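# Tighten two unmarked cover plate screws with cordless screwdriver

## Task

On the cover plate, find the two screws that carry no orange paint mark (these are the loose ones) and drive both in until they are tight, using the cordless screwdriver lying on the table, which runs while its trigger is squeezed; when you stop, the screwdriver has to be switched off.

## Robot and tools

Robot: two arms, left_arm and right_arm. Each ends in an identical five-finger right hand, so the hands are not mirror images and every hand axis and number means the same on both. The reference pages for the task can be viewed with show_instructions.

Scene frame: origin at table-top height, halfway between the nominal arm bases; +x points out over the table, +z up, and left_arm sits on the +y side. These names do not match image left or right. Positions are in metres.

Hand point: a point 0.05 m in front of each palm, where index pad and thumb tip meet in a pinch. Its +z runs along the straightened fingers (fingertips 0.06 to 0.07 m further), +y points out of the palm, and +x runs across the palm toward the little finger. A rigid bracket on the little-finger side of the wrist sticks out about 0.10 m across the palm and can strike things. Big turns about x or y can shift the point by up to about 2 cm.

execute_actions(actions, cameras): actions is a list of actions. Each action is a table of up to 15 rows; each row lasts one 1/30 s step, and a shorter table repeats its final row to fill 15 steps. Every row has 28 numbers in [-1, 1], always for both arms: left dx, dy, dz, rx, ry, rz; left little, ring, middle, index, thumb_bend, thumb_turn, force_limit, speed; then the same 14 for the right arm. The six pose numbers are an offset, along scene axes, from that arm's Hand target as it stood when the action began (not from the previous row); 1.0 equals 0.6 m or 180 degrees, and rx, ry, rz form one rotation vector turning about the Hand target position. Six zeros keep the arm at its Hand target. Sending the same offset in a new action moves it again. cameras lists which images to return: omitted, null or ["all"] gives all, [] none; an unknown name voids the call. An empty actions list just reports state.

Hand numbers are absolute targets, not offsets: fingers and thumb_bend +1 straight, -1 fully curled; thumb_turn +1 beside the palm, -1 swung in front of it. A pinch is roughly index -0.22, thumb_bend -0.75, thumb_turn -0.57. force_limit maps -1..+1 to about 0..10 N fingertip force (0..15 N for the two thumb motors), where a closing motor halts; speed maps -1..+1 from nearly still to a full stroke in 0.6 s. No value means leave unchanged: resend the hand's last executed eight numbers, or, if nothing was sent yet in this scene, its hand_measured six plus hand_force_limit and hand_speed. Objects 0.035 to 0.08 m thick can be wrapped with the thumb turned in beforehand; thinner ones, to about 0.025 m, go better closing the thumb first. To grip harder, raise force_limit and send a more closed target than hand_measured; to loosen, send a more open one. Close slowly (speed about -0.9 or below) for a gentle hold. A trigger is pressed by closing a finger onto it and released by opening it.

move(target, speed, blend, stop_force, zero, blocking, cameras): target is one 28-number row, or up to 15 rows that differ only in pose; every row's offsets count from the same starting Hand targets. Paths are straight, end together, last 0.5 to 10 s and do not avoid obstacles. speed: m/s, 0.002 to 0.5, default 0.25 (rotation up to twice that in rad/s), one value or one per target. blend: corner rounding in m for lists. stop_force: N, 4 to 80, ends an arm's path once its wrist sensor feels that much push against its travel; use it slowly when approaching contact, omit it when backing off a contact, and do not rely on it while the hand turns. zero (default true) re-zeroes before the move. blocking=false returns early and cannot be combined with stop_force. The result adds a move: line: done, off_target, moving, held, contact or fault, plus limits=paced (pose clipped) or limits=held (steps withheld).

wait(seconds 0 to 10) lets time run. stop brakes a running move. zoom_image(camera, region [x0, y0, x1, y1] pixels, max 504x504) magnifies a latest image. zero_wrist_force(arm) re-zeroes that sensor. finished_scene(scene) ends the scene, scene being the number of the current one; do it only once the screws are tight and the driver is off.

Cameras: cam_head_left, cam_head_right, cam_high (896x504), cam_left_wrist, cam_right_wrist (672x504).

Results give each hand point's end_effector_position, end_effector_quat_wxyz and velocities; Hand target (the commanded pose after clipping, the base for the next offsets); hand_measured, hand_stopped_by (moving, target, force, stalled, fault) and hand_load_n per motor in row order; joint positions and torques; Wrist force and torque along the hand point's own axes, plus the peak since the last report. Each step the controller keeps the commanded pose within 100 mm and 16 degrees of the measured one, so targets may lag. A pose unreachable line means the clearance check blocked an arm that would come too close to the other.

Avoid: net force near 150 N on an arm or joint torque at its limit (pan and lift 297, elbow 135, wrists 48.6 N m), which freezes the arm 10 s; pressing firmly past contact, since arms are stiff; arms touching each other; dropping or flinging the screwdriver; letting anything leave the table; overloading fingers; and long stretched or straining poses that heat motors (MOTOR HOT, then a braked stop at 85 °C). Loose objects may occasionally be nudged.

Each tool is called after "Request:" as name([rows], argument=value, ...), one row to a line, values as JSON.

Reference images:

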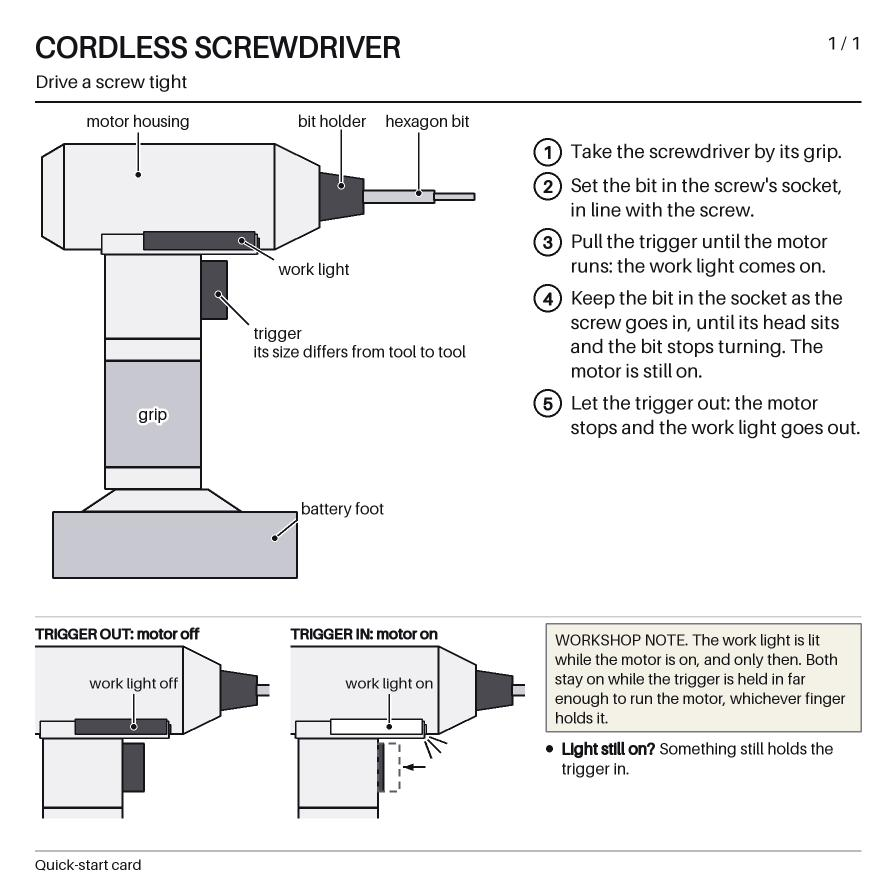

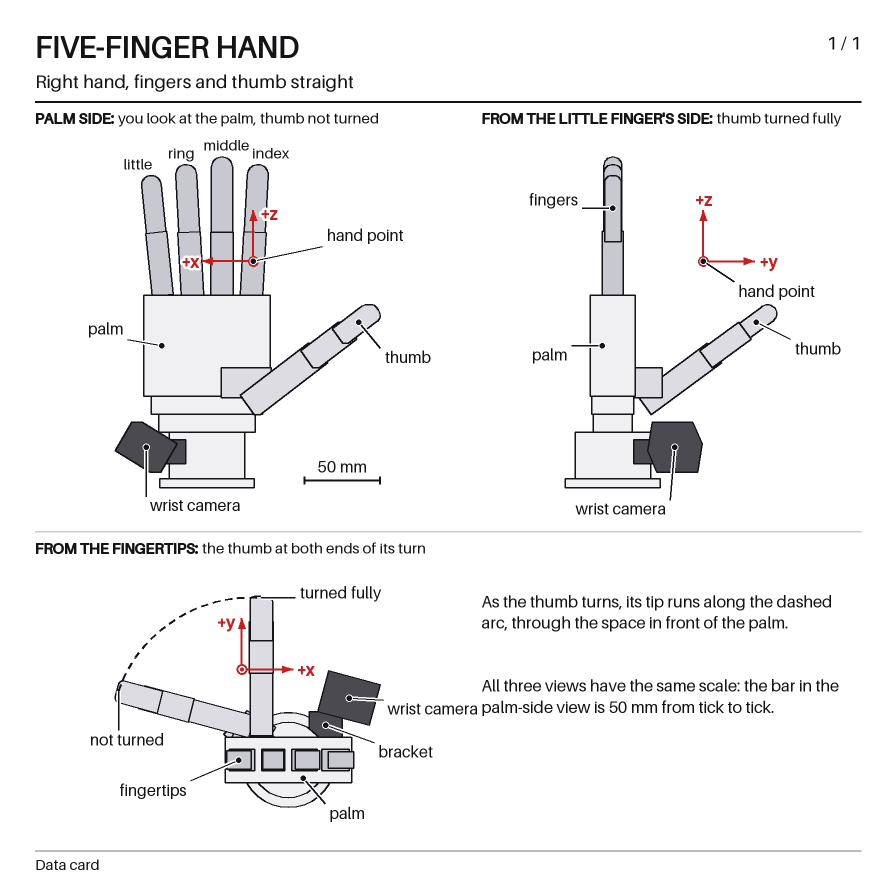

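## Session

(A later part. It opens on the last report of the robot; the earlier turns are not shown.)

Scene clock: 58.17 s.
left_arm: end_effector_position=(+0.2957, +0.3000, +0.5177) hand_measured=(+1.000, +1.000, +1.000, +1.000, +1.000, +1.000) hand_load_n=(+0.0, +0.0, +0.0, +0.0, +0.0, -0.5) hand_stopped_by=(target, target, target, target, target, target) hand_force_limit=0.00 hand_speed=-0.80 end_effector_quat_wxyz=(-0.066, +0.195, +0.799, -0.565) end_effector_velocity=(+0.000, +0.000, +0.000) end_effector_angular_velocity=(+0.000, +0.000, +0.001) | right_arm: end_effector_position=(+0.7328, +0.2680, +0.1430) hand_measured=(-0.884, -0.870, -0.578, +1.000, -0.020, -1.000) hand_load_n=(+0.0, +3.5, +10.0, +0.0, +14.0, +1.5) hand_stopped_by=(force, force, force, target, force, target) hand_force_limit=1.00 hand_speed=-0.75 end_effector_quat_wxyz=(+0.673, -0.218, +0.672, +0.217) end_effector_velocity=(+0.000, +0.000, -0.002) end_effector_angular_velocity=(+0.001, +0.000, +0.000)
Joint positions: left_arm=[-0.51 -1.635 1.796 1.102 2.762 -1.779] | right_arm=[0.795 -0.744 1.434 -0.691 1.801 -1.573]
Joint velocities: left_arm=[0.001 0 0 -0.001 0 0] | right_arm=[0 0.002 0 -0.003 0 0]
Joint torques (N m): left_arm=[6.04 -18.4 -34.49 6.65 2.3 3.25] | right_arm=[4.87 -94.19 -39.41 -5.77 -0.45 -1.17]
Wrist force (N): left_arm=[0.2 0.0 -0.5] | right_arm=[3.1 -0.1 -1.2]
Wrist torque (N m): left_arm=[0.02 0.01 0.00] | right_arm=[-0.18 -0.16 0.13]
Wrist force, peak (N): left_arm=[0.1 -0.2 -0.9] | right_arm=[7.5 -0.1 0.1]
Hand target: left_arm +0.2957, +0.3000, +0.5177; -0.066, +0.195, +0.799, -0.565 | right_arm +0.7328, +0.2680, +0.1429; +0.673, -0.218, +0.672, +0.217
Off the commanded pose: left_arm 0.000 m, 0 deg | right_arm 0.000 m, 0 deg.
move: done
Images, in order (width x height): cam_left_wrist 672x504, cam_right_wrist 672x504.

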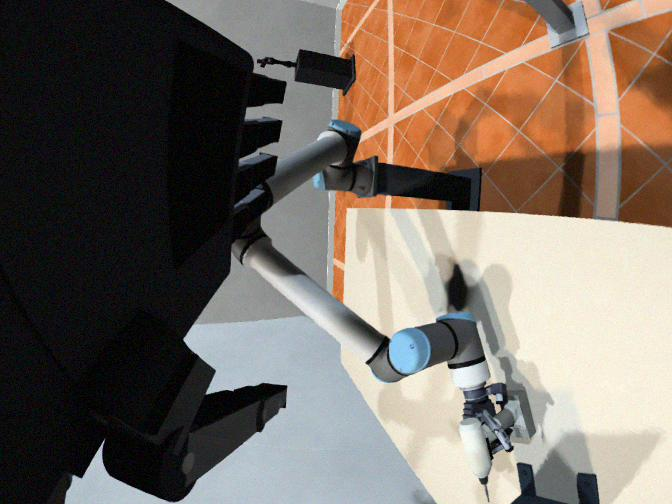

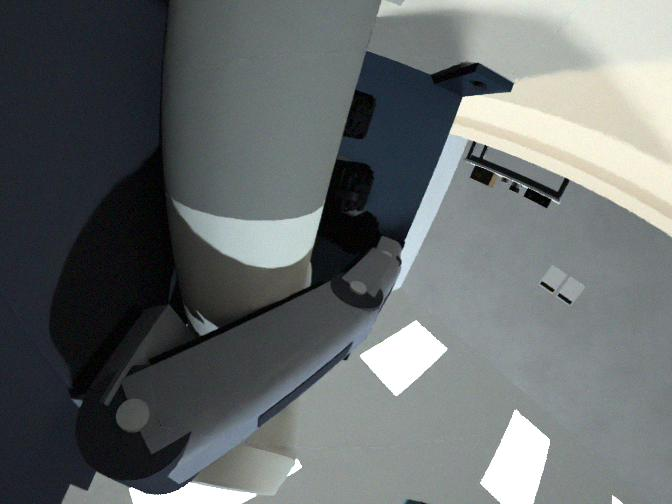

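Request:
move(target=[0,0,0,0,0,0,1,1,1,1,1,1,0,-0.8,0,0,-0.03,0,0,0,-1,-1,-1,1,-1,-1,1.0,-0.75], stop_force=10, speed=0.01, cameras=["cam_left_wrist"])

Scene clock: 60.90 s.
left_arm: end_effector_position=(+0.2957, +0.3000, +0.5177) hand_measured=(+1.000, +1.000, +1.000, +1.000, +1.000, +1.000) hand_load_n=(+0.0, +0.0, +0.0, +0.0, +0.0, -0.5) hand_stopped_by=(target, target, target, target, target, target) hand_force_limit=0.00 hand_speed=-0.80 end_effector_quat_wxyz=(-0.066, +0.195, +0.799, -0.565) end_effector_velocity=(+0.000, +0.000, +0.000) end_effector_angular_velocity=(+0.000, +0.001, -0.001) | right_arm: end_effector_position=(+0.7328, +0.2680, +0.1394) hand_measured=(-0.884, -0.870, -0.578, +1.000, -0.020, -1.000) hand_load_n=(+7.0, +8.0, +9.5, +0.0, +14.5, +2.0) hand_stopped_by=(force, force, force, target, force, target) hand_force_limit=1.00 hand_speed=-0.75 end_effector_quat_wxyz=(+0.674, -0.218, +0.672, +0.217) end_effector_velocity=(+0.000, +0.000, +0.000) end_effector_angular_velocity=(+0.000, +0.000, +0.000)
Joint positions: left_arm=[-0.51 -1.635 1.796 1.102 2.762 -1.779] | right_arm=[0.795 -0.74 1.435 -0.696 1.801 -1.573]
Joint velocities: left_arm=[-0.001 0 0 0 0 -0.001] | right_arm=[0 0.001 0 -0.001 0 0]
Joint torques (N m): left_arm=[7.11 -21.54 -34.77 6.17 2.34 3.41] | right_arm=[-6.21 -113.81 -38.86 -0.68 -0.53 -0.98]
Wrist force (N): left_arm=[0.2 0.1 -0.5] | right_arm=[2.2 1.0 1.1]
Wrist torque (N m): left_arm=[0.04 0.01 0.00] | right_arm=[-0.17 -0.53 0.27]
Wrist force, peak (N): left_arm=[0.0 -0.1 -1.1] | right_arm=[-9.6 0.2 -3.6]
Hand target: left_arm +0.2957, +0.3000, +0.5177; -0.066, +0.195, +0.799, -0.565 | right_arm +0.7328, +0.2680, +0.1394; +0.674, -0.218, +0.672, +0.217
Off the commanded pose: left_arm 0.000 m, 0 deg | right_arm 0.015 m, 0 deg.
move: contact (right_arm)
Images, in order (width x height): cam_left_wrist 672x504.

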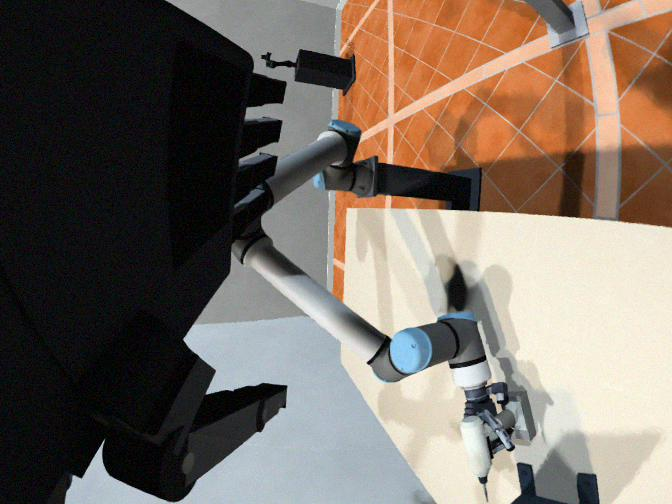

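Request:
move(target=[0,0,0,0,0,0,1,1,1,1,1,1,0,-0.8,0,0,0,0,0,0,1,1,1,1,1,-1,0.0,-0.7], cameras=[])

Request:
move(target=[0,0,0,0,0,0,1,1,1,1,1,1,0,-0.8,0,0,-0.0357,0,0,0,1,1,1,1,1,-0.98,0.0,-0.7], cameras=[], stop_force=6, speed=0.03)

Request:
move(target=[0,0,0,0,0,0,1,1,1,1,1,1,0,-0.8,0,0,0,0,0,0,1,1,1,1,1,-0.55,-0.5,-0.7], cameras=["cam_left_wrist","cam_right_wrist"])

Request:
zoom_image(camera="cam_left_wrist", region=[400, 300, 600, 504])

Scene clock: 65.13 s.
left_arm: end_effector_position=(+0.2957, +0.3000, +0.5177) hand_measured=(+1.000, +1.000, +1.000, +1.000, +1.000, +1.000) hand_load_n=(+0.0, +0.0, -0.5, +0.0, +0.0, +0.0) hand_stopped_by=(target, target, target, target, target, target) hand_force_limit=0.00 hand_speed=-0.80 end_effector_quat_wxyz=(-0.066, +0.195, +0.799, -0.565) end_effector_velocity=(+0.000, +0.001, +0.000) end_effector_angular_velocity=(+0.000, +0.000, +0.002) | right_arm: end_effector_position=(+0.7328, +0.2680, +0.1394) hand_measured=(+1.000, +1.000, +1.000, +1.000, +1.000, -1.000) hand_load_n=(+0.0, +0.0, +0.0, +0.0, +0.0, +0.0) hand_stopped_by=(target, target, target, target, target, target) hand_force_limit=0.00 hand_speed=-0.70 end_effector_quat_wxyz=(+0.674, -0.218, +0.672, +0.217) end_effector_velocity=(+0.000, +0.000, +0.001) end_effector_angular_velocity=(+0.002, -0.001, +0.000)
Joint positions: left_arm=[-0.51 -1.635 1.796 1.102 2.762 -1.779] | right_arm=[0.795 -0.74 1.435 -0.696 1.801 -1.573]
Joint velocities: left_arm=[0.001 0 0 -0.001 0 -0.001] | right_arm=[0 -0.001 0 -0.001 0 0.001]
Joint torques (N m): left_arm=[6.79 -21.12 -31.72 6.75 2.32 3.63] | right_arm=[-6.69 -97.03 -35.73 -4.17 0 -0.99]
Wrist force (N): left_arm=[-0.2 -0.2 -0.6] | right_arm=[0.7 0.2 -0.9]
Wrist torque (N m): left_arm=[-0.01 0.08 -0.03] | right_arm=[-0.08 0.06 -0.07]
Wrist force, peak (N): left_arm=[0.3 0.0 -0.9] | right_arm=[2.2 -0.2 -1.5]
Hand target: left_arm +0.2957, +0.3000, +0.5177; -0.066, +0.195, +0.799, -0.565 | right_arm +0.7328, +0.2680, +0.1394; +0.674, -0.218, +0.672, +0.217
Off the commanded pose: left_arm 0.000 m, 0 deg | right_arm 0.000 m, 0 deg.
move: done
No camera images: "cameras" was empty.

Scene clock: 67.10 s.
left_arm: end_effector_position=(+0.2957, +0.3000, +0.5177) hand_measured=(+1.000, +1.000, +1.000, +1.000, +1.000, +1.000) hand_load_n=(+0.0, +0.0, +0.0, +0.0, +0.0, -0.5) hand_stopped_by=(target, target, target, target, target, target) hand_force_limit=0.00 hand_speed=-0.80 end_effector_quat_wxyz=(-0.066, +0.195, +0.799, -0.565) end_effector_velocity=(+0.000, +0.000, +0.000) end_effector_angular_velocity=(+0.001, +0.000, +0.000) | right_arm: end_effector_position=(+0.7328, +0.2680, +0.1180) hand_measured=(+1.000, +1.000, +1.000, +1.000, +1.000, -0.980) hand_load_n=(+0.0, +0.0, +0.0, +0.0, +0.0, +0.0) hand_stopped_by=(target, target, target, target, target, target) hand_force_limit=0.00 hand_speed=-0.70 end_effector_quat_wxyz=(+0.674, -0.218, +0.672, +0.217) end_effector_velocity=(+0.000, +0.000, +0.002) end_effector_angular_velocity=(+0.001, -0.001, +0.000)
Joint positions: left_arm=[-0.51 -1.635 1.796 1.102 2.762 -1.779] | right_arm=[0.795 -0.717 1.437 -0.721 1.801 -1.573]
Joint velocities: left_arm=[0 0 0 0 -0.001 -0.001] | right_arm=[0 -0.002 0 0 0 0]
Joint torques (N m): left_arm=[7.31 -19.5 -32.75 5.9 2.55 3.34] | right_arm=[4.89 -112.91 -38.49 -0.4 1.26 -0.77]
Wrist force (N): left_arm=[0.3 0.2 -0.4] | right_arm=[0.8 0.3 0.0]
Wrist torque (N m): left_arm=[0.03 -0.01 0.02] | right_arm=[-0.13 0.02 -0.07]
Wrist force, peak (N): left_arm=[0.3 -0.2 -0.9] | right_arm=[0.0 -1.4 -0.6]
Hand target: left_arm +0.2957, +0.3000, +0.5177; -0.066, +0.195, +0.799, -0.565 | right_arm +0.7328, +0.2681, +0.1180; +0.674, -0.218, +0.672, +0.217
Off the commanded pose: left_arm 0.000 m, 0 deg | right_arm 0.000 m, 0 deg.
move: done
No camera images: "cameras" was empty.

Scene clock: 68.37 s.
left_arm: end_effector_position=(+0.2957, +0.3000, +0.5177) hand_measured=(+1.000, +1.000, +1.000, +1.000, +1.000, +1.000) hand_load_n=(+0.0, +0.0, +0.0, +0.0, +0.0, +0.0) hand_stopped_by=(target, target, target, target, target, target) hand_force_limit=0.00 hand_speed=-0.80 end_effector_quat_wxyz=(-0.066, +0.195, +0.799, -0.565) end_effector_velocity=(+0.000, +0.000, +0.000) end_effector_angular_velocity=(+0.000, +0.001, +0.000) | right_arm: end_effector_position=(+0.7328, +0.2681, +0.1180) hand_measured=(+1.000, +1.000, +1.000, +1.000, +1.000, -0.550) hand_load_n=(+0.0, +0.0, +0.0, +0.0, +0.0, +0.0) hand_stopped_by=(target, target, target, target, target, target) hand_force_limit=-0.50 hand_speed=-0.70 end_effector_quat_wxyz=(+0.674, -0.218, +0.672, +0.217) end_effector_velocity=(+0.000, +0.000, +0.000) end_effector_angular_velocity=(+0.000, +0.000, +0.000)
Joint positions: left_arm=[-0.51 -1.635 1.796 1.102 2.762 -1.779] | right_arm=[0.795 -0.717 1.437 -0.721 1.801 -1.573]
Joint velocities: left_arm=[0 0 0 -0.001 0 -0.001] | right_arm=[0 0 0 0 0 0]
Joint torques (N m): left_arm=[6.01 -18.31 -31.43 6.41 2.59 3.29] | right_arm=[12.87 -113.45 -36.85 -1.44 1.33 -0.81]
Wrist force (N): left_arm=[-0.1 0.0 -0.7] | right_arm=[0.5 0.2 -0.4]
Wrist torque (N m): left_arm=[0.03 0.07 -0.02] | right_arm=[-0.12 0.07 -0.08]
Wrist force, peak (N): left_arm=[0.1 0.4 -0.8] | right_arm=[1.0 -0.2 -0.2]
Hand target: left_arm +0.2957, +0.3000, +0.5177; -0.066, +0.195, +0.799, -0.565 | right_arm +0.7328, +0.2681, +0.1180; +0.674, -0.218, +0.672, +0.217
Off the commanded pose: left_arm 0.000 m, 0 deg | right_arm 0.000 m, 0 deg.
move: done
Images, in order (width x height): cam_left_wrist 672x504, cam_right_wrist 672x504.

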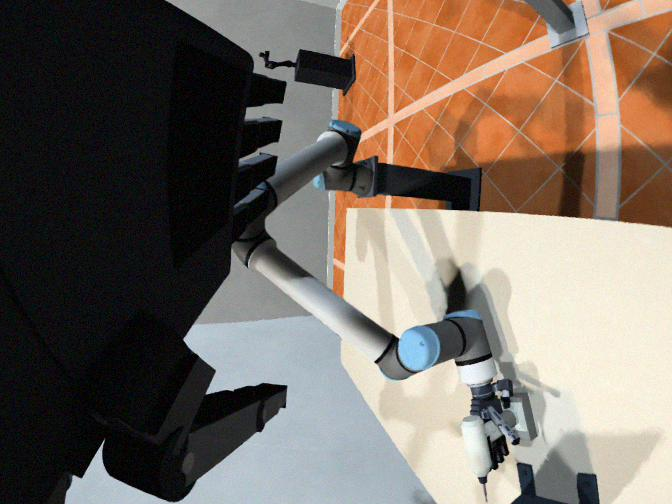

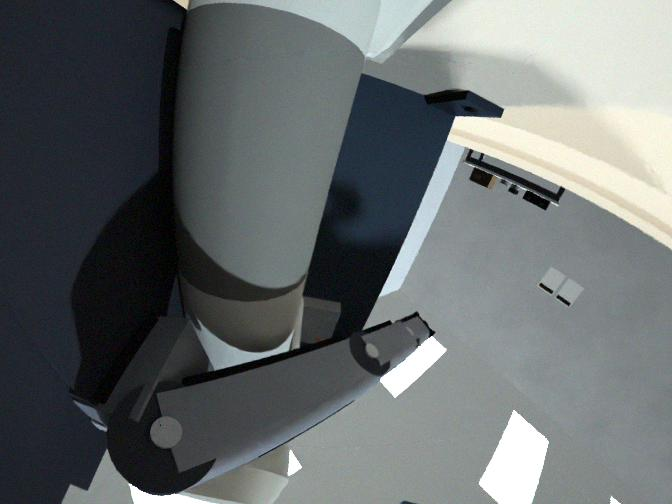

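Scaled by 2.471 from the camera's 672x504 image, which has a finer 960x720 frame.

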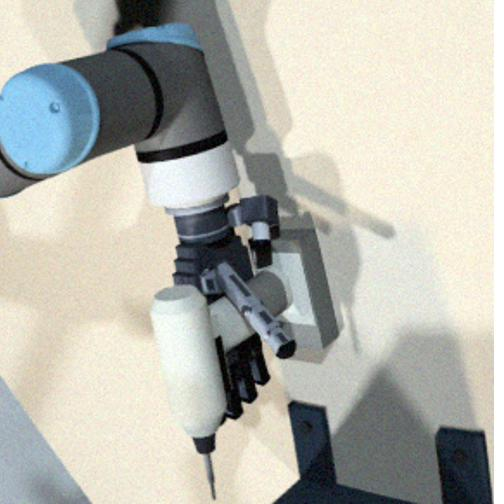

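Request:
move(target=[0,0,0,0,0,0,1,1,1,1,1,1,0,-0.8,0,0,0,0,0,0,1,1,1,1,-1,-0.55,0.3,-0.8], cameras=["cam_left_wrist","cam_right_wrist"])

Request:
zoom_image(camera="cam_left_wrist", region=[400, 300, 600, 504])

Scene clock: 74.00 s.
left_arm: end_effector_position=(+0.2957, +0.3000, +0.5177) hand_measured=(+1.000, +1.000, +1.000, +1.000, +1.000, +1.000) hand_load_n=(+0.0, +0.0, +0.0, +0.0, +0.0, +0.0) hand_stopped_by=(target, target, target, target, target, target) hand_force_limit=0.00 hand_speed=-0.80 end_effector_quat_wxyz=(-0.066, +0.195, +0.799, -0.565) end_effector_velocity=(+0.000, +0.000, +0.000) end_effector_angular_velocity=(+0.000, -0.001, +0.000) | right_arm: end_effector_position=(+0.7328, +0.2681, +0.1180) hand_measured=(+1.000, +1.000, +1.000, +1.000, -0.134, -0.550) hand_load_n=(+0.0, +0.0, -0.5, +0.0, +1.5, -0.5) hand_stopped_by=(target, target, target, target, moving, target) hand_force_limit=0.30 hand_speed=-0.80 end_effector_quat_wxyz=(+0.674, -0.218, +0.672, +0.217) end_effector_velocity=(+0.000, +0.000, +0.001) end_effector_angular_velocity=(+0.001, -0.001, +0.000)
Joint positions: left_arm=[-0.51 -1.635 1.796 1.102 2.762 -1.779] | right_arm=[0.795 -0.717 1.437 -0.721 1.801 -1.573]
Joint velocities: left_arm=[0 0 0 0 -0.001 0.002] | right_arm=[0 -0.001 0 -0.001 0 0]
Joint torques (N m): left_arm=[5.84 -15.94 -29.44 5.81 2.31 3.11] | right_arm=[12.73 -111.65 -30.08 -4.46 1.22 -0.53]
Wrist force (N): left_arm=[0.1 0.0 -0.3] | right_arm=[0.1 -0.2 -1.8]
Wrist torque (N m): left_arm=[0.01 0.03 -0.01] | right_arm=[-0.10 0.09 -0.11]
Wrist force, peak (N): left_arm=[0.0 -0.1 -1.0] | right_arm=[0.2 1.9 -2.0]
Hand target: left_arm +0.2957, +0.3000, +0.5177; -0.066, +0.195, +0.799, -0.565 | right_arm +0.7328, +0.2681, +0.1180; +0.674, -0.218, +0.672, +0.217
Off the commanded pose: left_arm 0.000 m, 0 deg | right_arm 0.000 m, 0 deg.
move: moving (right_arm; no rest 5 s after the path's end)
Images, in order (width x height): cam_left_wrist 672x504, cam_right_wrist 672x504.

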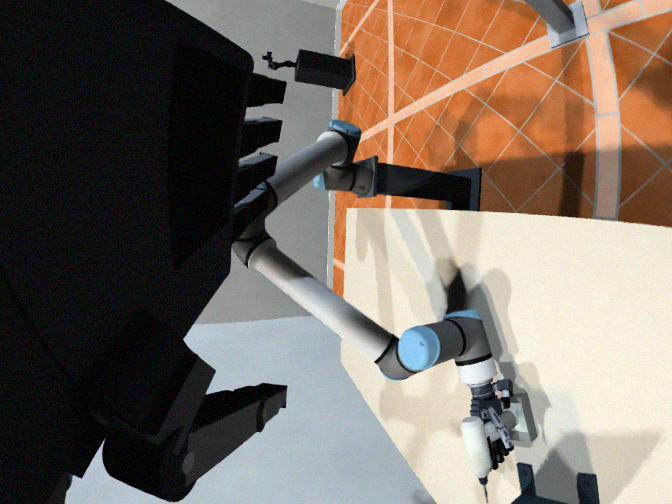

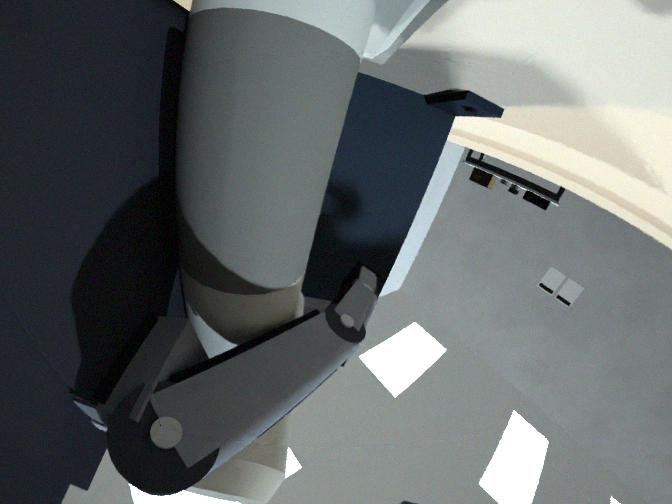

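Scaled by 2.471 from the camera's 672x504 image, which has a finer 960x720 frame.

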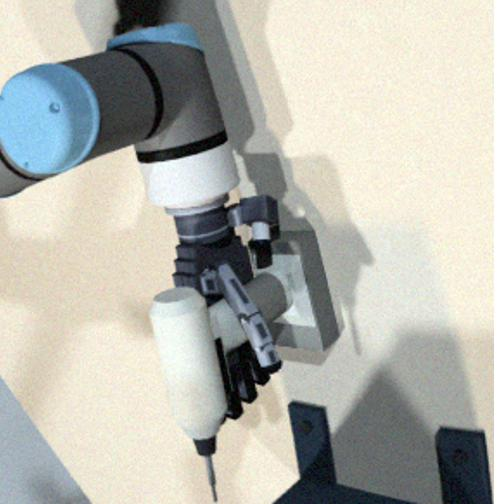

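Request:
move(target=[0,0,0,0,0,0,1,1,1,1,1,1,0,-0.8,0,0,0,0,0,0,-1,-1,-1,1,-0.99,-0.55,1.0,-0.7], cameras=["cam_left_wrist","cam_right_wrist"])

Request:
zoom_image(camera="cam_left_wrist", region=[400, 300, 600, 504])

Scene clock: 77.80 s.
left_arm: end_effector_position=(+0.2957, +0.3000, +0.5177) hand_measured=(+1.000, +1.000, +1.000, +1.000, +1.000, +1.000) hand_load_n=(+0.0, +0.0, +0.0, -0.5, +0.0, +0.0) hand_stopped_by=(target, target, target, target, target, target) hand_force_limit=0.00 hand_speed=-0.80 end_effector_quat_wxyz=(-0.066, +0.195, +0.799, -0.565) end_effector_velocity=(+0.000, +0.000, +0.000) end_effector_angular_velocity=(+0.001, +0.001, +0.001) | right_arm: end_effector_position=(+0.7328, +0.2681, +0.1181) hand_measured=(-0.710, -0.690, -0.678, +1.000, -0.950, -0.550) hand_load_n=(+13.0, +9.0, +6.0, +0.5, +18.0, -1.5) hand_stopped_by=(force, force, force, target, force, target) hand_force_limit=1.00 hand_speed=-0.70 end_effector_quat_wxyz=(+0.674, -0.218, +0.672, +0.217) end_effector_velocity=(+0.000, +0.000, -0.001) end_effector_angular_velocity=(-0.001, +0.001, +0.000)
Joint positions: left_arm=[-0.51 -1.635 1.796 1.102 2.762 -1.779] | right_arm=[0.795 -0.717 1.437 -0.721 1.801 -1.573]
Joint velocities: left_arm=[0 0 0 0.001 0 -0.001] | right_arm=[0 0.001 0 0.001 0 0]
Joint torques (N m): left_arm=[6.66 -17.67 -27.65 6.19 2.77 3] | right_arm=[13.78 -96.79 -29.43 1.69 1.27 -0.81]
Wrist force (N): left_arm=[0.0 0.1 -0.4] | right_arm=[-9.3 1.8 2.4]
Wrist torque (N m): left_arm=[0.03 0.05 -0.01] | right_arm=[-0.28 -0.78 -0.49]
Wrist force, peak (N): left_arm=[0.3 0.6 -0.7] | right_arm=[-9.9 1.3 2.5]
Hand target: left_arm +0.2957, +0.3000, +0.5177; -0.066, +0.195, +0.799, -0.565 | right_arm +0.7328, +0.2681, +0.1180; +0.674, -0.218, +0.672, +0.217
Off the commanded pose: left_arm 0.000 m, 0 deg | right_arm 0.000 m, 0 deg.
move: done
Images, in order (width x height): cam_left_wrist 672x504, cam_right_wrist 672x504.

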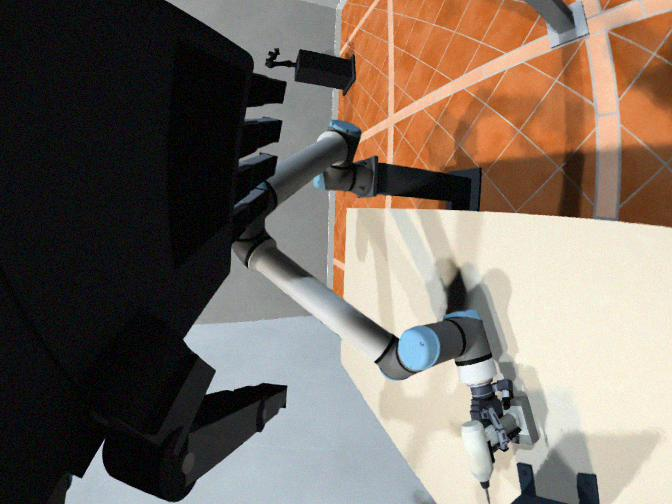

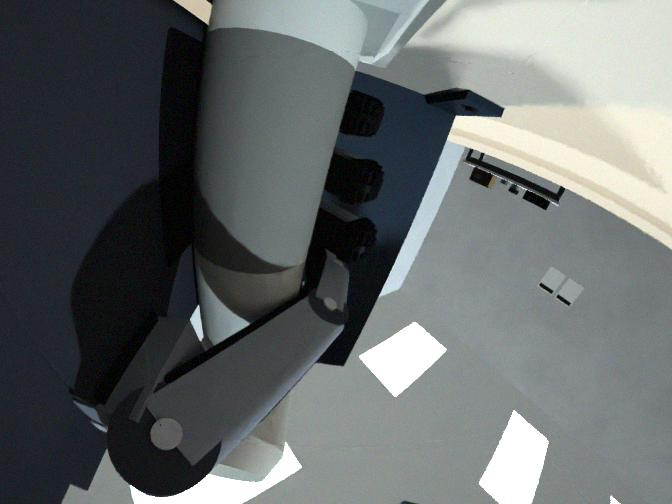

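Scaled by 2.471 from the camera's 672x504 image, which has a finer 960x720 frame.

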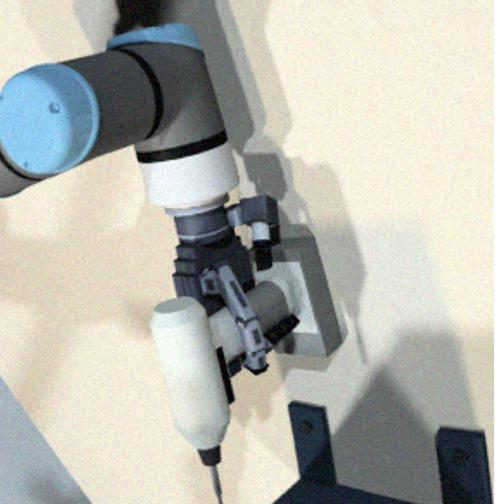

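Request:
move(target=[0,0,0,0,0,0,1,1,1,1,1,1,0,-0.8,0,0,0.06,0,0,0,-1,-1,-1,1,-0.99,-0.55,1.0,-0.7], speed=0.03, cameras=["cam_left_wrist","cam_right_wrist"])

Request:
zoom_image(camera="cam_left_wrist", region=[400, 300, 600, 504])

Scene clock: 79.43 s.
left_arm: end_effector_position=(+0.2957, +0.3000, +0.5177) hand_measured=(+1.000, +1.000, +1.000, +1.000, +1.000, +1.000) hand_load_n=(+0.0, +0.0, +0.0, +0.0, +0.0, +0.0) hand_stopped_by=(target, target, target, target, target, target) hand_force_limit=0.00 hand_speed=-0.80 end_effector_quat_wxyz=(-0.066, +0.195, +0.799, -0.565) end_effector_velocity=(+0.000, +0.000, +0.000) end_effector_angular_velocity=(+0.001, +0.001, +0.002) | right_arm: end_effector_position=(+0.7328, +0.2680, +0.1541) hand_measured=(-0.712, -0.692, -0.678, +1.000, -0.950, -0.550) hand_load_n=(+0.0, +0.0, +1.0, +0.0, +8.0, -4.5) hand_stopped_by=(force, force, force, target, force, target) hand_force_limit=1.00 hand_speed=-0.70 end_effector_quat_wxyz=(+0.673, -0.218, +0.672, +0.217) end_effector_velocity=(+0.000, +0.000, -0.003) end_effector_angular_velocity=(-0.001, +0.001, +0.000)
Joint positions: left_arm=[-0.51 -1.635 1.796 1.102 2.762 -1.779] | right_arm=[0.795 -0.756 1.432 -0.678 1.801 -1.573]
Joint velocities: left_arm=[0.001 0.001 0 0 -0.001 -0.001] | right_arm=[0 0.003 0 -0.002 0 0]
Joint torques (N m): left_arm=[6.21 -19.46 -27.59 5.55 2.38 2.61] | right_arm=[1.32 -99.76 -40.71 -7.15 -0.59 -1.06]
Wrist force (N): left_arm=[0.0 0.3 -0.6] | right_arm=[7.1 -0.2 -0.4]
Wrist torque (N m): left_arm=[0.08 0.05 0.00] | right_arm=[-0.19 -0.03 0.04]
Wrist force, peak (N): left_arm=[-0.6 0.4 -0.6] | right_arm=[-9.4 1.8 2.3]
Hand target: left_arm +0.2957, +0.3000, +0.5177; -0.066, +0.195, +0.799, -0.565 | right_arm +0.7328, +0.2680, +0.1540; +0.674, -0.218, +0.672, +0.217
Off the commanded pose: left_arm 0.000 m, 0 deg | right_arm 0.000 m, 0 deg.
move: done
Images, in order (width x height): cam_left_wrist 672x504, cam_right_wrist 672x504.

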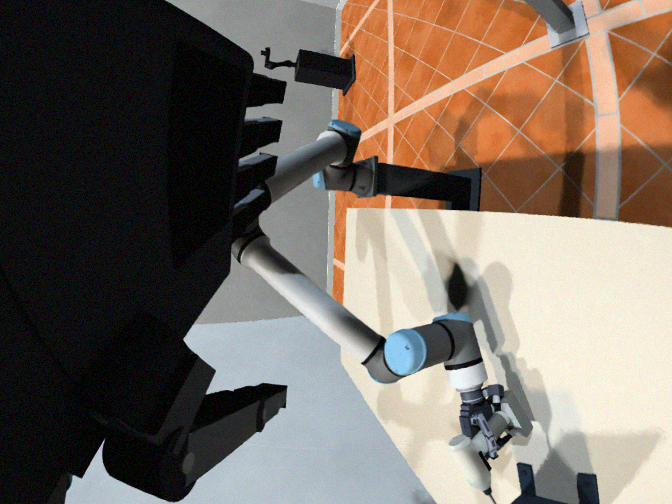

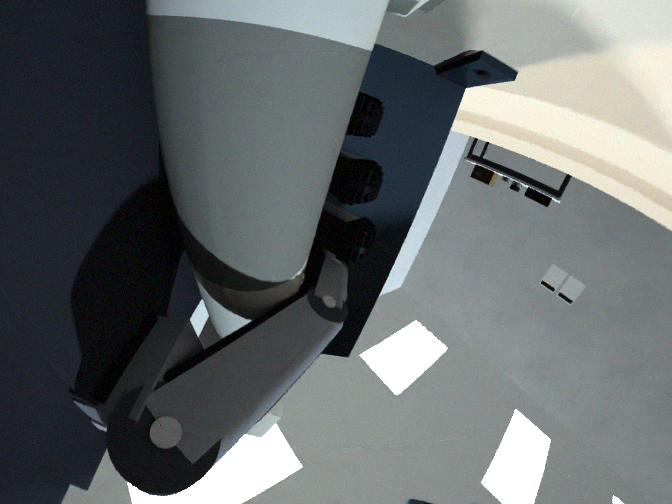

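Scaled by 2.471 from the camera's 672x504 image, which has a finer 960x720 frame.

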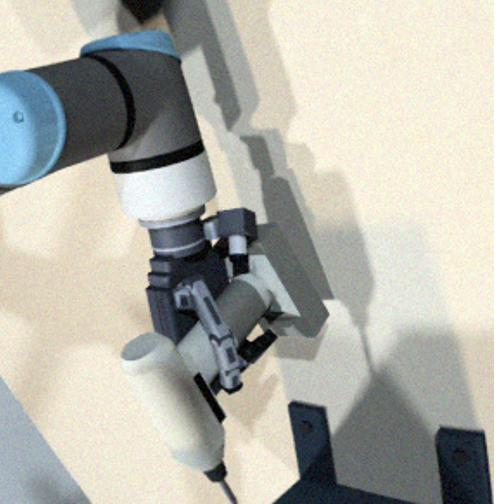

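Request:
move(target=[0,0,0,0,0,0,1,1,1,1,1,1,0,-0.8,0,0,-0.06,0,0,0,-1,-1,-1,1,-0.99,-0.55,1.0,-0.7], speed=0.015, stop_force=12, cameras=["cam_left_wrist","cam_right_wrist"])

Request:
zoom_image(camera="cam_left_wrist", region=[400, 300, 600, 504])

Scene clock: 82.60 s.
left_arm: end_effector_position=(+0.2957, +0.3000, +0.5177) hand_measured=(+1.000, +1.000, +1.000, +1.000, +1.000, +1.000) hand_load_n=(+0.0, +0.0, +0.0, +0.0, +0.0, +0.0) hand_stopped_by=(target, target, target, target, target, target) hand_force_limit=0.00 hand_speed=-0.80 end_effector_quat_wxyz=(-0.066, +0.195, +0.799, -0.565) end_effector_velocity=(+0.000, +0.000, +0.000) end_effector_angular_velocity=(-0.001, -0.002, +0.000) | right_arm: end_effector_position=(+0.7328, +0.2681, +0.1367) hand_measured=(-0.712, -0.692, -0.678, +1.000, -0.950, -0.550) hand_load_n=(+0.5, +0.0, +0.5, +0.0, +8.5, -4.0) hand_stopped_by=(force, force, force, target, force, target) hand_force_limit=1.00 hand_speed=-0.70 end_effector_quat_wxyz=(+0.674, -0.218, +0.672, +0.217) end_effector_velocity=(+0.000, +0.000, +0.001) end_effector_angular_velocity=(+0.001, -0.001, +0.000)
Joint positions: left_arm=[-0.51 -1.635 1.796 1.102 2.762 -1.779] | right_arm=[0.795 -0.737 1.435 -0.699 1.801 -1.573]
Joint velocities: left_arm=[0 0 0 0 0 0.001] | right_arm=[0 0 0 -0.001 0 0]
Joint torques (N m): left_arm=[5.6 -21.49 -25.37 6.22 2.35 2.66] | right_arm=[-11.87 -119.31 -42.81 -1.9 0.17 -1]
Wrist force (N): left_arm=[0.6 -0.3 -0.4] | right_arm=[6.1 0.0 0.2]
Wrist torque (N m): left_arm=[-0.04 -0.05 0.02] | right_arm=[-0.17 -0.11 -0.01]
Wrist force, peak (N): left_arm=[0.1 0.1 -1.1] | right_arm=[7.4 0.0 -0.2]
Hand target: left_arm +0.2957, +0.3000, +0.5177; -0.066, +0.195, +0.799, -0.565 | right_arm +0.7328, +0.2681, +0.1367; +0.674, -0.218, +0.672, +0.217
Off the commanded pose: left_arm 0.000 m, 0 deg | right_arm 0.019 m, 0 deg.
move: contact (right_arm)
Images, in order (width x height): cam_left_wrist 672x504, cam_right_wrist 672x504.

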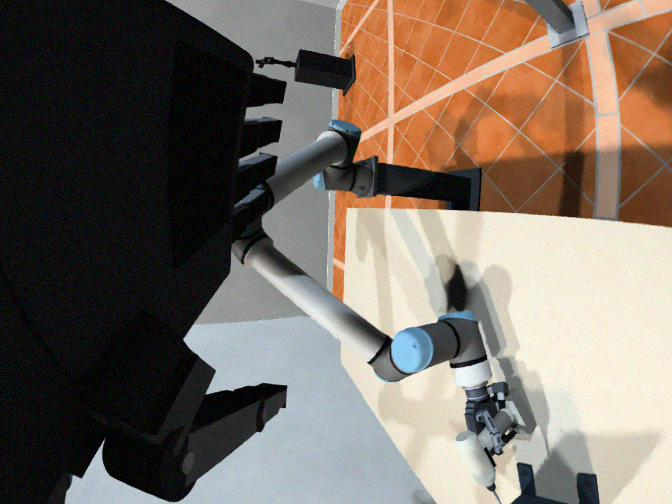

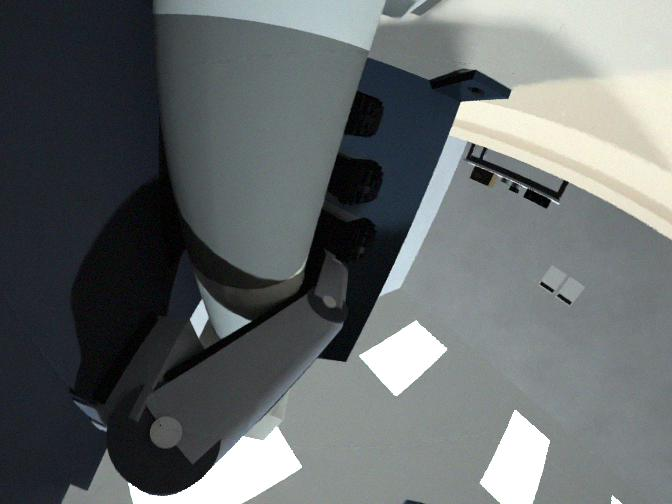

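Scaled by 2.471 from the camera's 672x504 image, which has a finer 960x720 frame.

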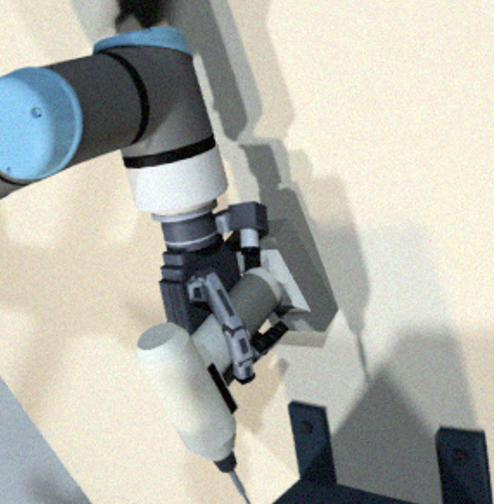

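Request:
move(target=[0,0,0,0,0,0,1,1,1,1,1,1,0,-0.8,0,0,-0.031,0,0,0,-1,-1,-1,1,-0.99,-0.55,1.0,-0.7], speed=0.015, stop_force=12, cameras=["cam_left_wrist","cam_right_wrist"])

Request:
zoom_image(camera="cam_left_wrist", region=[400, 300, 600, 504])

Scene clock: 83.60 s.
left_arm: end_effector_position=(+0.2957, +0.3000, +0.5177) hand_measured=(+1.000, +1.000, +1.000, +1.000, +1.000, +1.000) hand_load_n=(+0.0, +0.0, +0.0, +0.0, +0.0, -0.5) hand_stopped_by=(target, target, target, target, target, target) hand_force_limit=0.00 hand_speed=-0.80 end_effector_quat_wxyz=(-0.066, +0.195, +0.799, -0.565) end_effector_velocity=(+0.000, +0.000, +0.000) end_effector_angular_velocity=(+0.000, -0.001, -0.001) | right_arm: end_effector_position=(+0.7328, +0.2681, +0.1360) hand_measured=(-0.712, -0.692, -0.678, +1.000, -0.950, -0.550) hand_load_n=(+0.0, +0.0, +0.0, +0.0, +8.5, -4.5) hand_stopped_by=(force, force, force, target, force, target) hand_force_limit=1.00 hand_speed=-0.70 end_effector_quat_wxyz=(+0.674, -0.218, +0.672, +0.217) end_effector_velocity=(+0.000, +0.000, +0.000) end_effector_angular_velocity=(+0.001, +0.000, +0.000)
Joint positions: left_arm=[-0.51 -1.635 1.796 1.102 2.762 -1.779] | right_arm=[0.795 -0.736 1.435 -0.7 1.801 -1.573]
Joint velocities: left_arm=[0 0 0 0 0 0.001] | right_arm=[0 0 0 -0.001 0 0]
Joint torques (N m): left_arm=[9.41 -20.33 -27.59 5.68 2.05 2.85] | right_arm=[-11.98 -115.13 -41.21 -2.98 0.09 -0.87]
Wrist force (N): left_arm=[-0.2 0.0 -0.2] | right_arm=[5.7 -0.5 -0.1]
Wrist torque (N m): left_arm=[0.00 0.06 -0.02] | right_arm=[-0.24 -0.11 -0.03]
Wrist force, peak (N): left_arm=[0.1 0.0 -0.8] | right_arm=[-6.9 1.3 -2.9]
Hand target: left_arm +0.2957, +0.3000, +0.5177; -0.066, +0.195, +0.799, -0.565 | right_arm +0.7328, +0.2681, +0.1361; +0.674, -0.218, +0.672, +0.217
Off the commanded pose: left_arm 0.000 m, 0 deg | right_arm 0.018 m, 0 deg.
move: contact (right_arm)
Images, in order (width x height): cam_left_wrist 672x504, cam_right_wrist 672x504.

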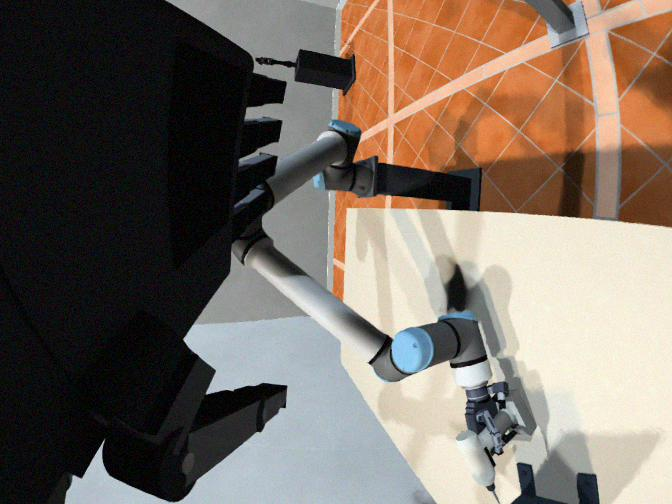

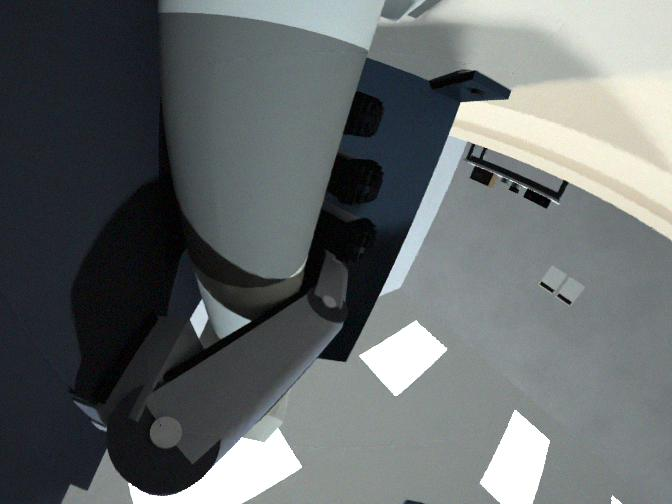

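Scaled by 2.471 from the camera's 672x504 image, which has a finer 960x720 frame.

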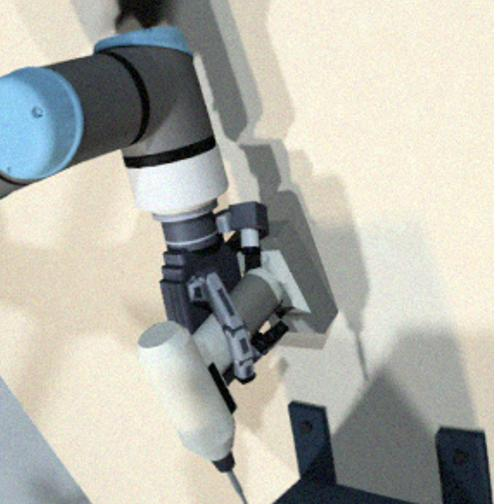

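Request:
move(target=[0,0,0,0,0,0,1,1,1,1,1,1,0,-0.8,0,0,0,0,0,0,-1,-1,-1,1,-0.7,-0.55,0.0,-0.9], cameras=["cam_left_wrist","cam_right_wrist"])

Request:
zoom_image(camera="cam_left_wrist", region=[400, 300, 600, 504])

Scene clock: 86.50 s.
left_arm: end_effector_position=(+0.2957, +0.3000, +0.5177) hand_measured=(+1.000, +1.000, +1.000, +1.000, +1.000, +1.000) hand_load_n=(+0.0, +0.0, +0.0, +0.0, +0.0, -0.5) hand_stopped_by=(target, target, target, target, target, target) hand_force_limit=0.00 hand_speed=-0.80 end_effector_quat_wxyz=(-0.066, +0.195, +0.799, -0.565) end_effector_velocity=(+0.000, +0.000, +0.000) end_effector_angular_velocity=(+0.000, -0.002, +0.000) | right_arm: end_effector_position=(+0.7328, +0.2681, +0.1361) hand_measured=(-0.712, -0.692, -0.678, +1.000, -0.700, -0.550) hand_load_n=(+1.0, +0.5, +0.0, +0.0, +0.0, +0.0) hand_stopped_by=(force, force, force, target, target, target) hand_force_limit=0.00 hand_speed=-0.90 end_effector_quat_wxyz=(+0.674, -0.218, +0.672, +0.217) end_effector_velocity=(+0.000, +0.000, -0.001) end_effector_angular_velocity=(-0.001, +0.001, -0.001)
Joint positions: left_arm=[-0.51 -1.635 1.796 1.102 2.762 -1.779] | right_arm=[0.795 -0.736 1.435 -0.7 1.801 -1.573]
Joint velocities: left_arm=[0.001 0 0 0 0 0.002] | right_arm=[0 0.001 0 0 0.001 0]
Joint torques (N m): left_arm=[7.7 -19.45 -24.95 5.88 2.33 3.12] | right_arm=[-11.96 -103.76 -34.32 -1.99 0.16 -0.94]
Wrist force (N): left_arm=[0.1 -0.1 -0.5] | right_arm=[6.9 -0.2 -0.3]
Wrist torque (N m): left_arm=[0.01 0.03 -0.01] | right_arm=[-0.19 0.01 0.05]
Wrist force, peak (N): left_arm=[0.2 0.3 -1.1] | right_arm=[7.6 -0.4 -1.0]
Hand target: left_arm +0.2957, +0.3000, +0.5177; -0.066, +0.195, +0.799, -0.565 | right_arm +0.7328, +0.2681, +0.1361; +0.674, -0.218, +0.672, +0.217
Off the commanded pose: left_arm 0.000 m, 0 deg | right_arm 0.000 m, 0 deg.
move: done
Images, in order (width x height): cam_left_wrist 672x504, cam_right_wrist 672x504.

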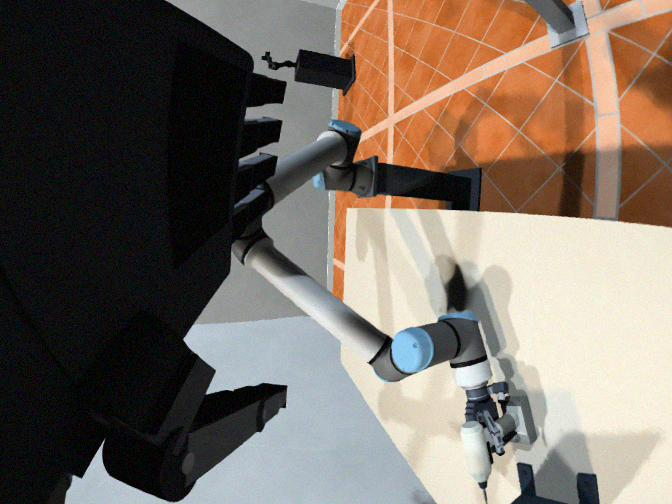

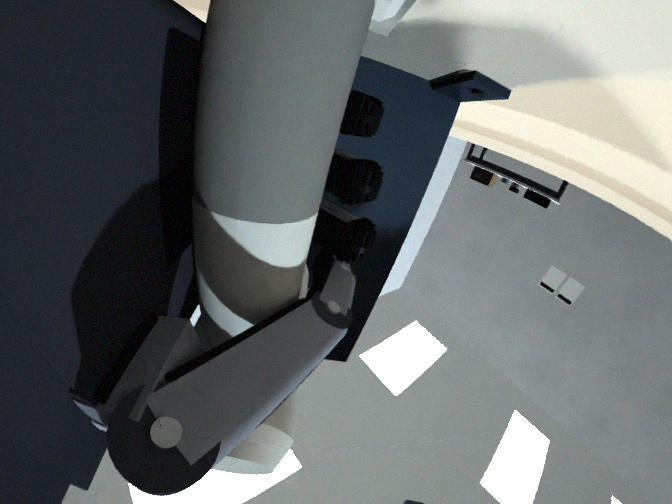

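Scaled by 2.471 from the camera's 672x504 image, which has a finer 960x720 frame.

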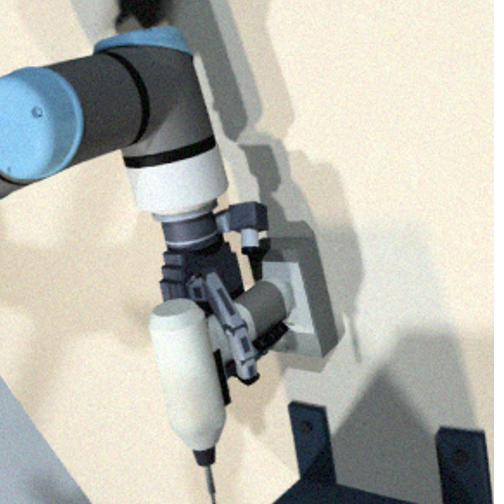

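Request:
move(target=[0,0,0,0,0,0,1,1,1,1,1,1,0,-0.8,0,0,-0.03,0,0,0,-1,-1,-1,1,-0.7,-0.55,0.0,-0.9], speed=0.015, stop_force=6, cameras=["cam_left_wrist"])

Request:
zoom_image(camera="cam_left_wrist", region=[400, 300, 600, 504])

Scene clock: 88.13 s.
left_arm: end_effector_position=(+0.2957, +0.3000, +0.5177) hand_measured=(+1.000, +1.000, +1.000, +1.000, +1.000, +1.000) hand_load_n=(+0.0, +0.0, +0.0, +0.0, +0.0, +0.0) hand_stopped_by=(target, target, target, target, target, target) hand_force_limit=0.00 hand_speed=-0.80 end_effector_quat_wxyz=(-0.066, +0.195, +0.799, -0.565) end_effector_velocity=(+0.000, +0.000, +0.001) end_effector_angular_velocity=(-0.001, -0.002, +0.000) | right_arm: end_effector_position=(+0.7328, +0.2681, +0.1329) hand_measured=(-0.712, -0.692, -0.678, +1.000, -0.700, -0.550) hand_load_n=(+2.5, +0.0, +0.0, +0.0, +1.5, -1.5) hand_stopped_by=(force, force, force, target, target, target) hand_force_limit=0.00 hand_speed=-0.90 end_effector_quat_wxyz=(+0.674, -0.218, +0.672, +0.217) end_effector_velocity=(+0.000, +0.000, -0.002) end_effector_angular_velocity=(-0.002, +0.002, +0.000)
Joint positions: left_arm=[-0.51 -1.635 1.796 1.102 2.762 -1.779] | right_arm=[0.795 -0.733 1.435 -0.704 1.801 -1.573]
Joint velocities: left_arm=[0.001 -0.001 0 0 0 0.002] | right_arm=[0 0.001 0 0.001 0 0]
Joint torques (N m): left_arm=[7.17 -23.42 -26.85 5.93 2.39 2.94] | right_arm=[-11.41 -120.05 -41.83 -1.48 0.2 -0.98]
Wrist force (N): left_arm=[-0.2 -0.1 -0.7] | right_arm=[4.7 0.0 0.1]
Wrist torque (N m): left_arm=[0.02 0.09 -0.03] | right_arm=[-0.19 -0.10 0.06]
Wrist force, peak (N): left_arm=[0.2 0.0 -0.9] | right_arm=[7.4 -0.4 -0.2]
Hand target: left_arm +0.2957, +0.3000, +0.5177; -0.066, +0.195, +0.799, -0.565 | right_arm +0.7328, +0.2681, +0.1329; +0.674, -0.218, +0.672, +0.217
Off the commanded pose: left_arm 0.000 m, 0 deg | right_arm 0.015 m, 0 deg.
move: contact (right_arm)
Images, in order (width x height): cam_left_wrist 672x504.

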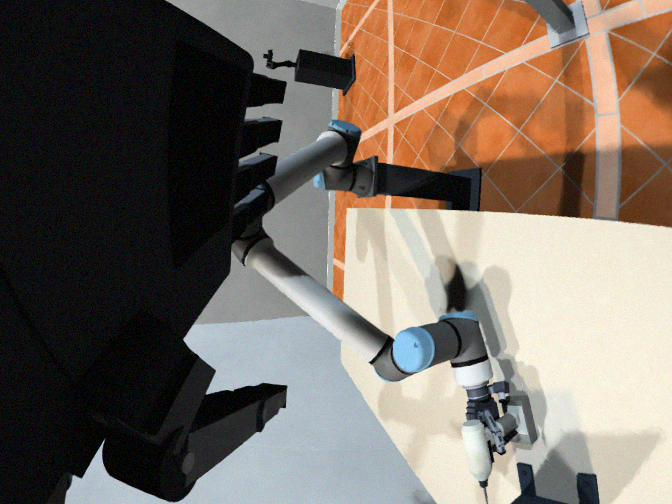

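Scaled by 2.471 from the camera's 672x504 image, which has a finer 960x720 frame.

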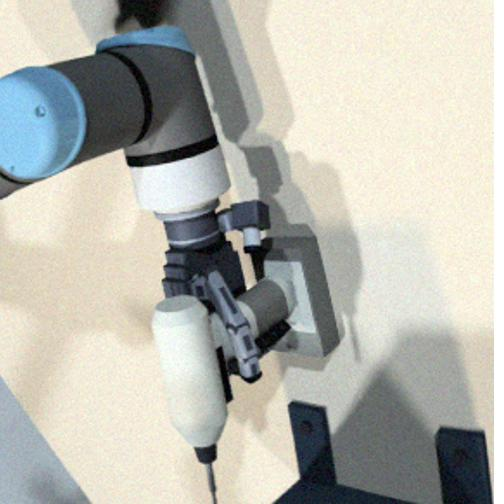

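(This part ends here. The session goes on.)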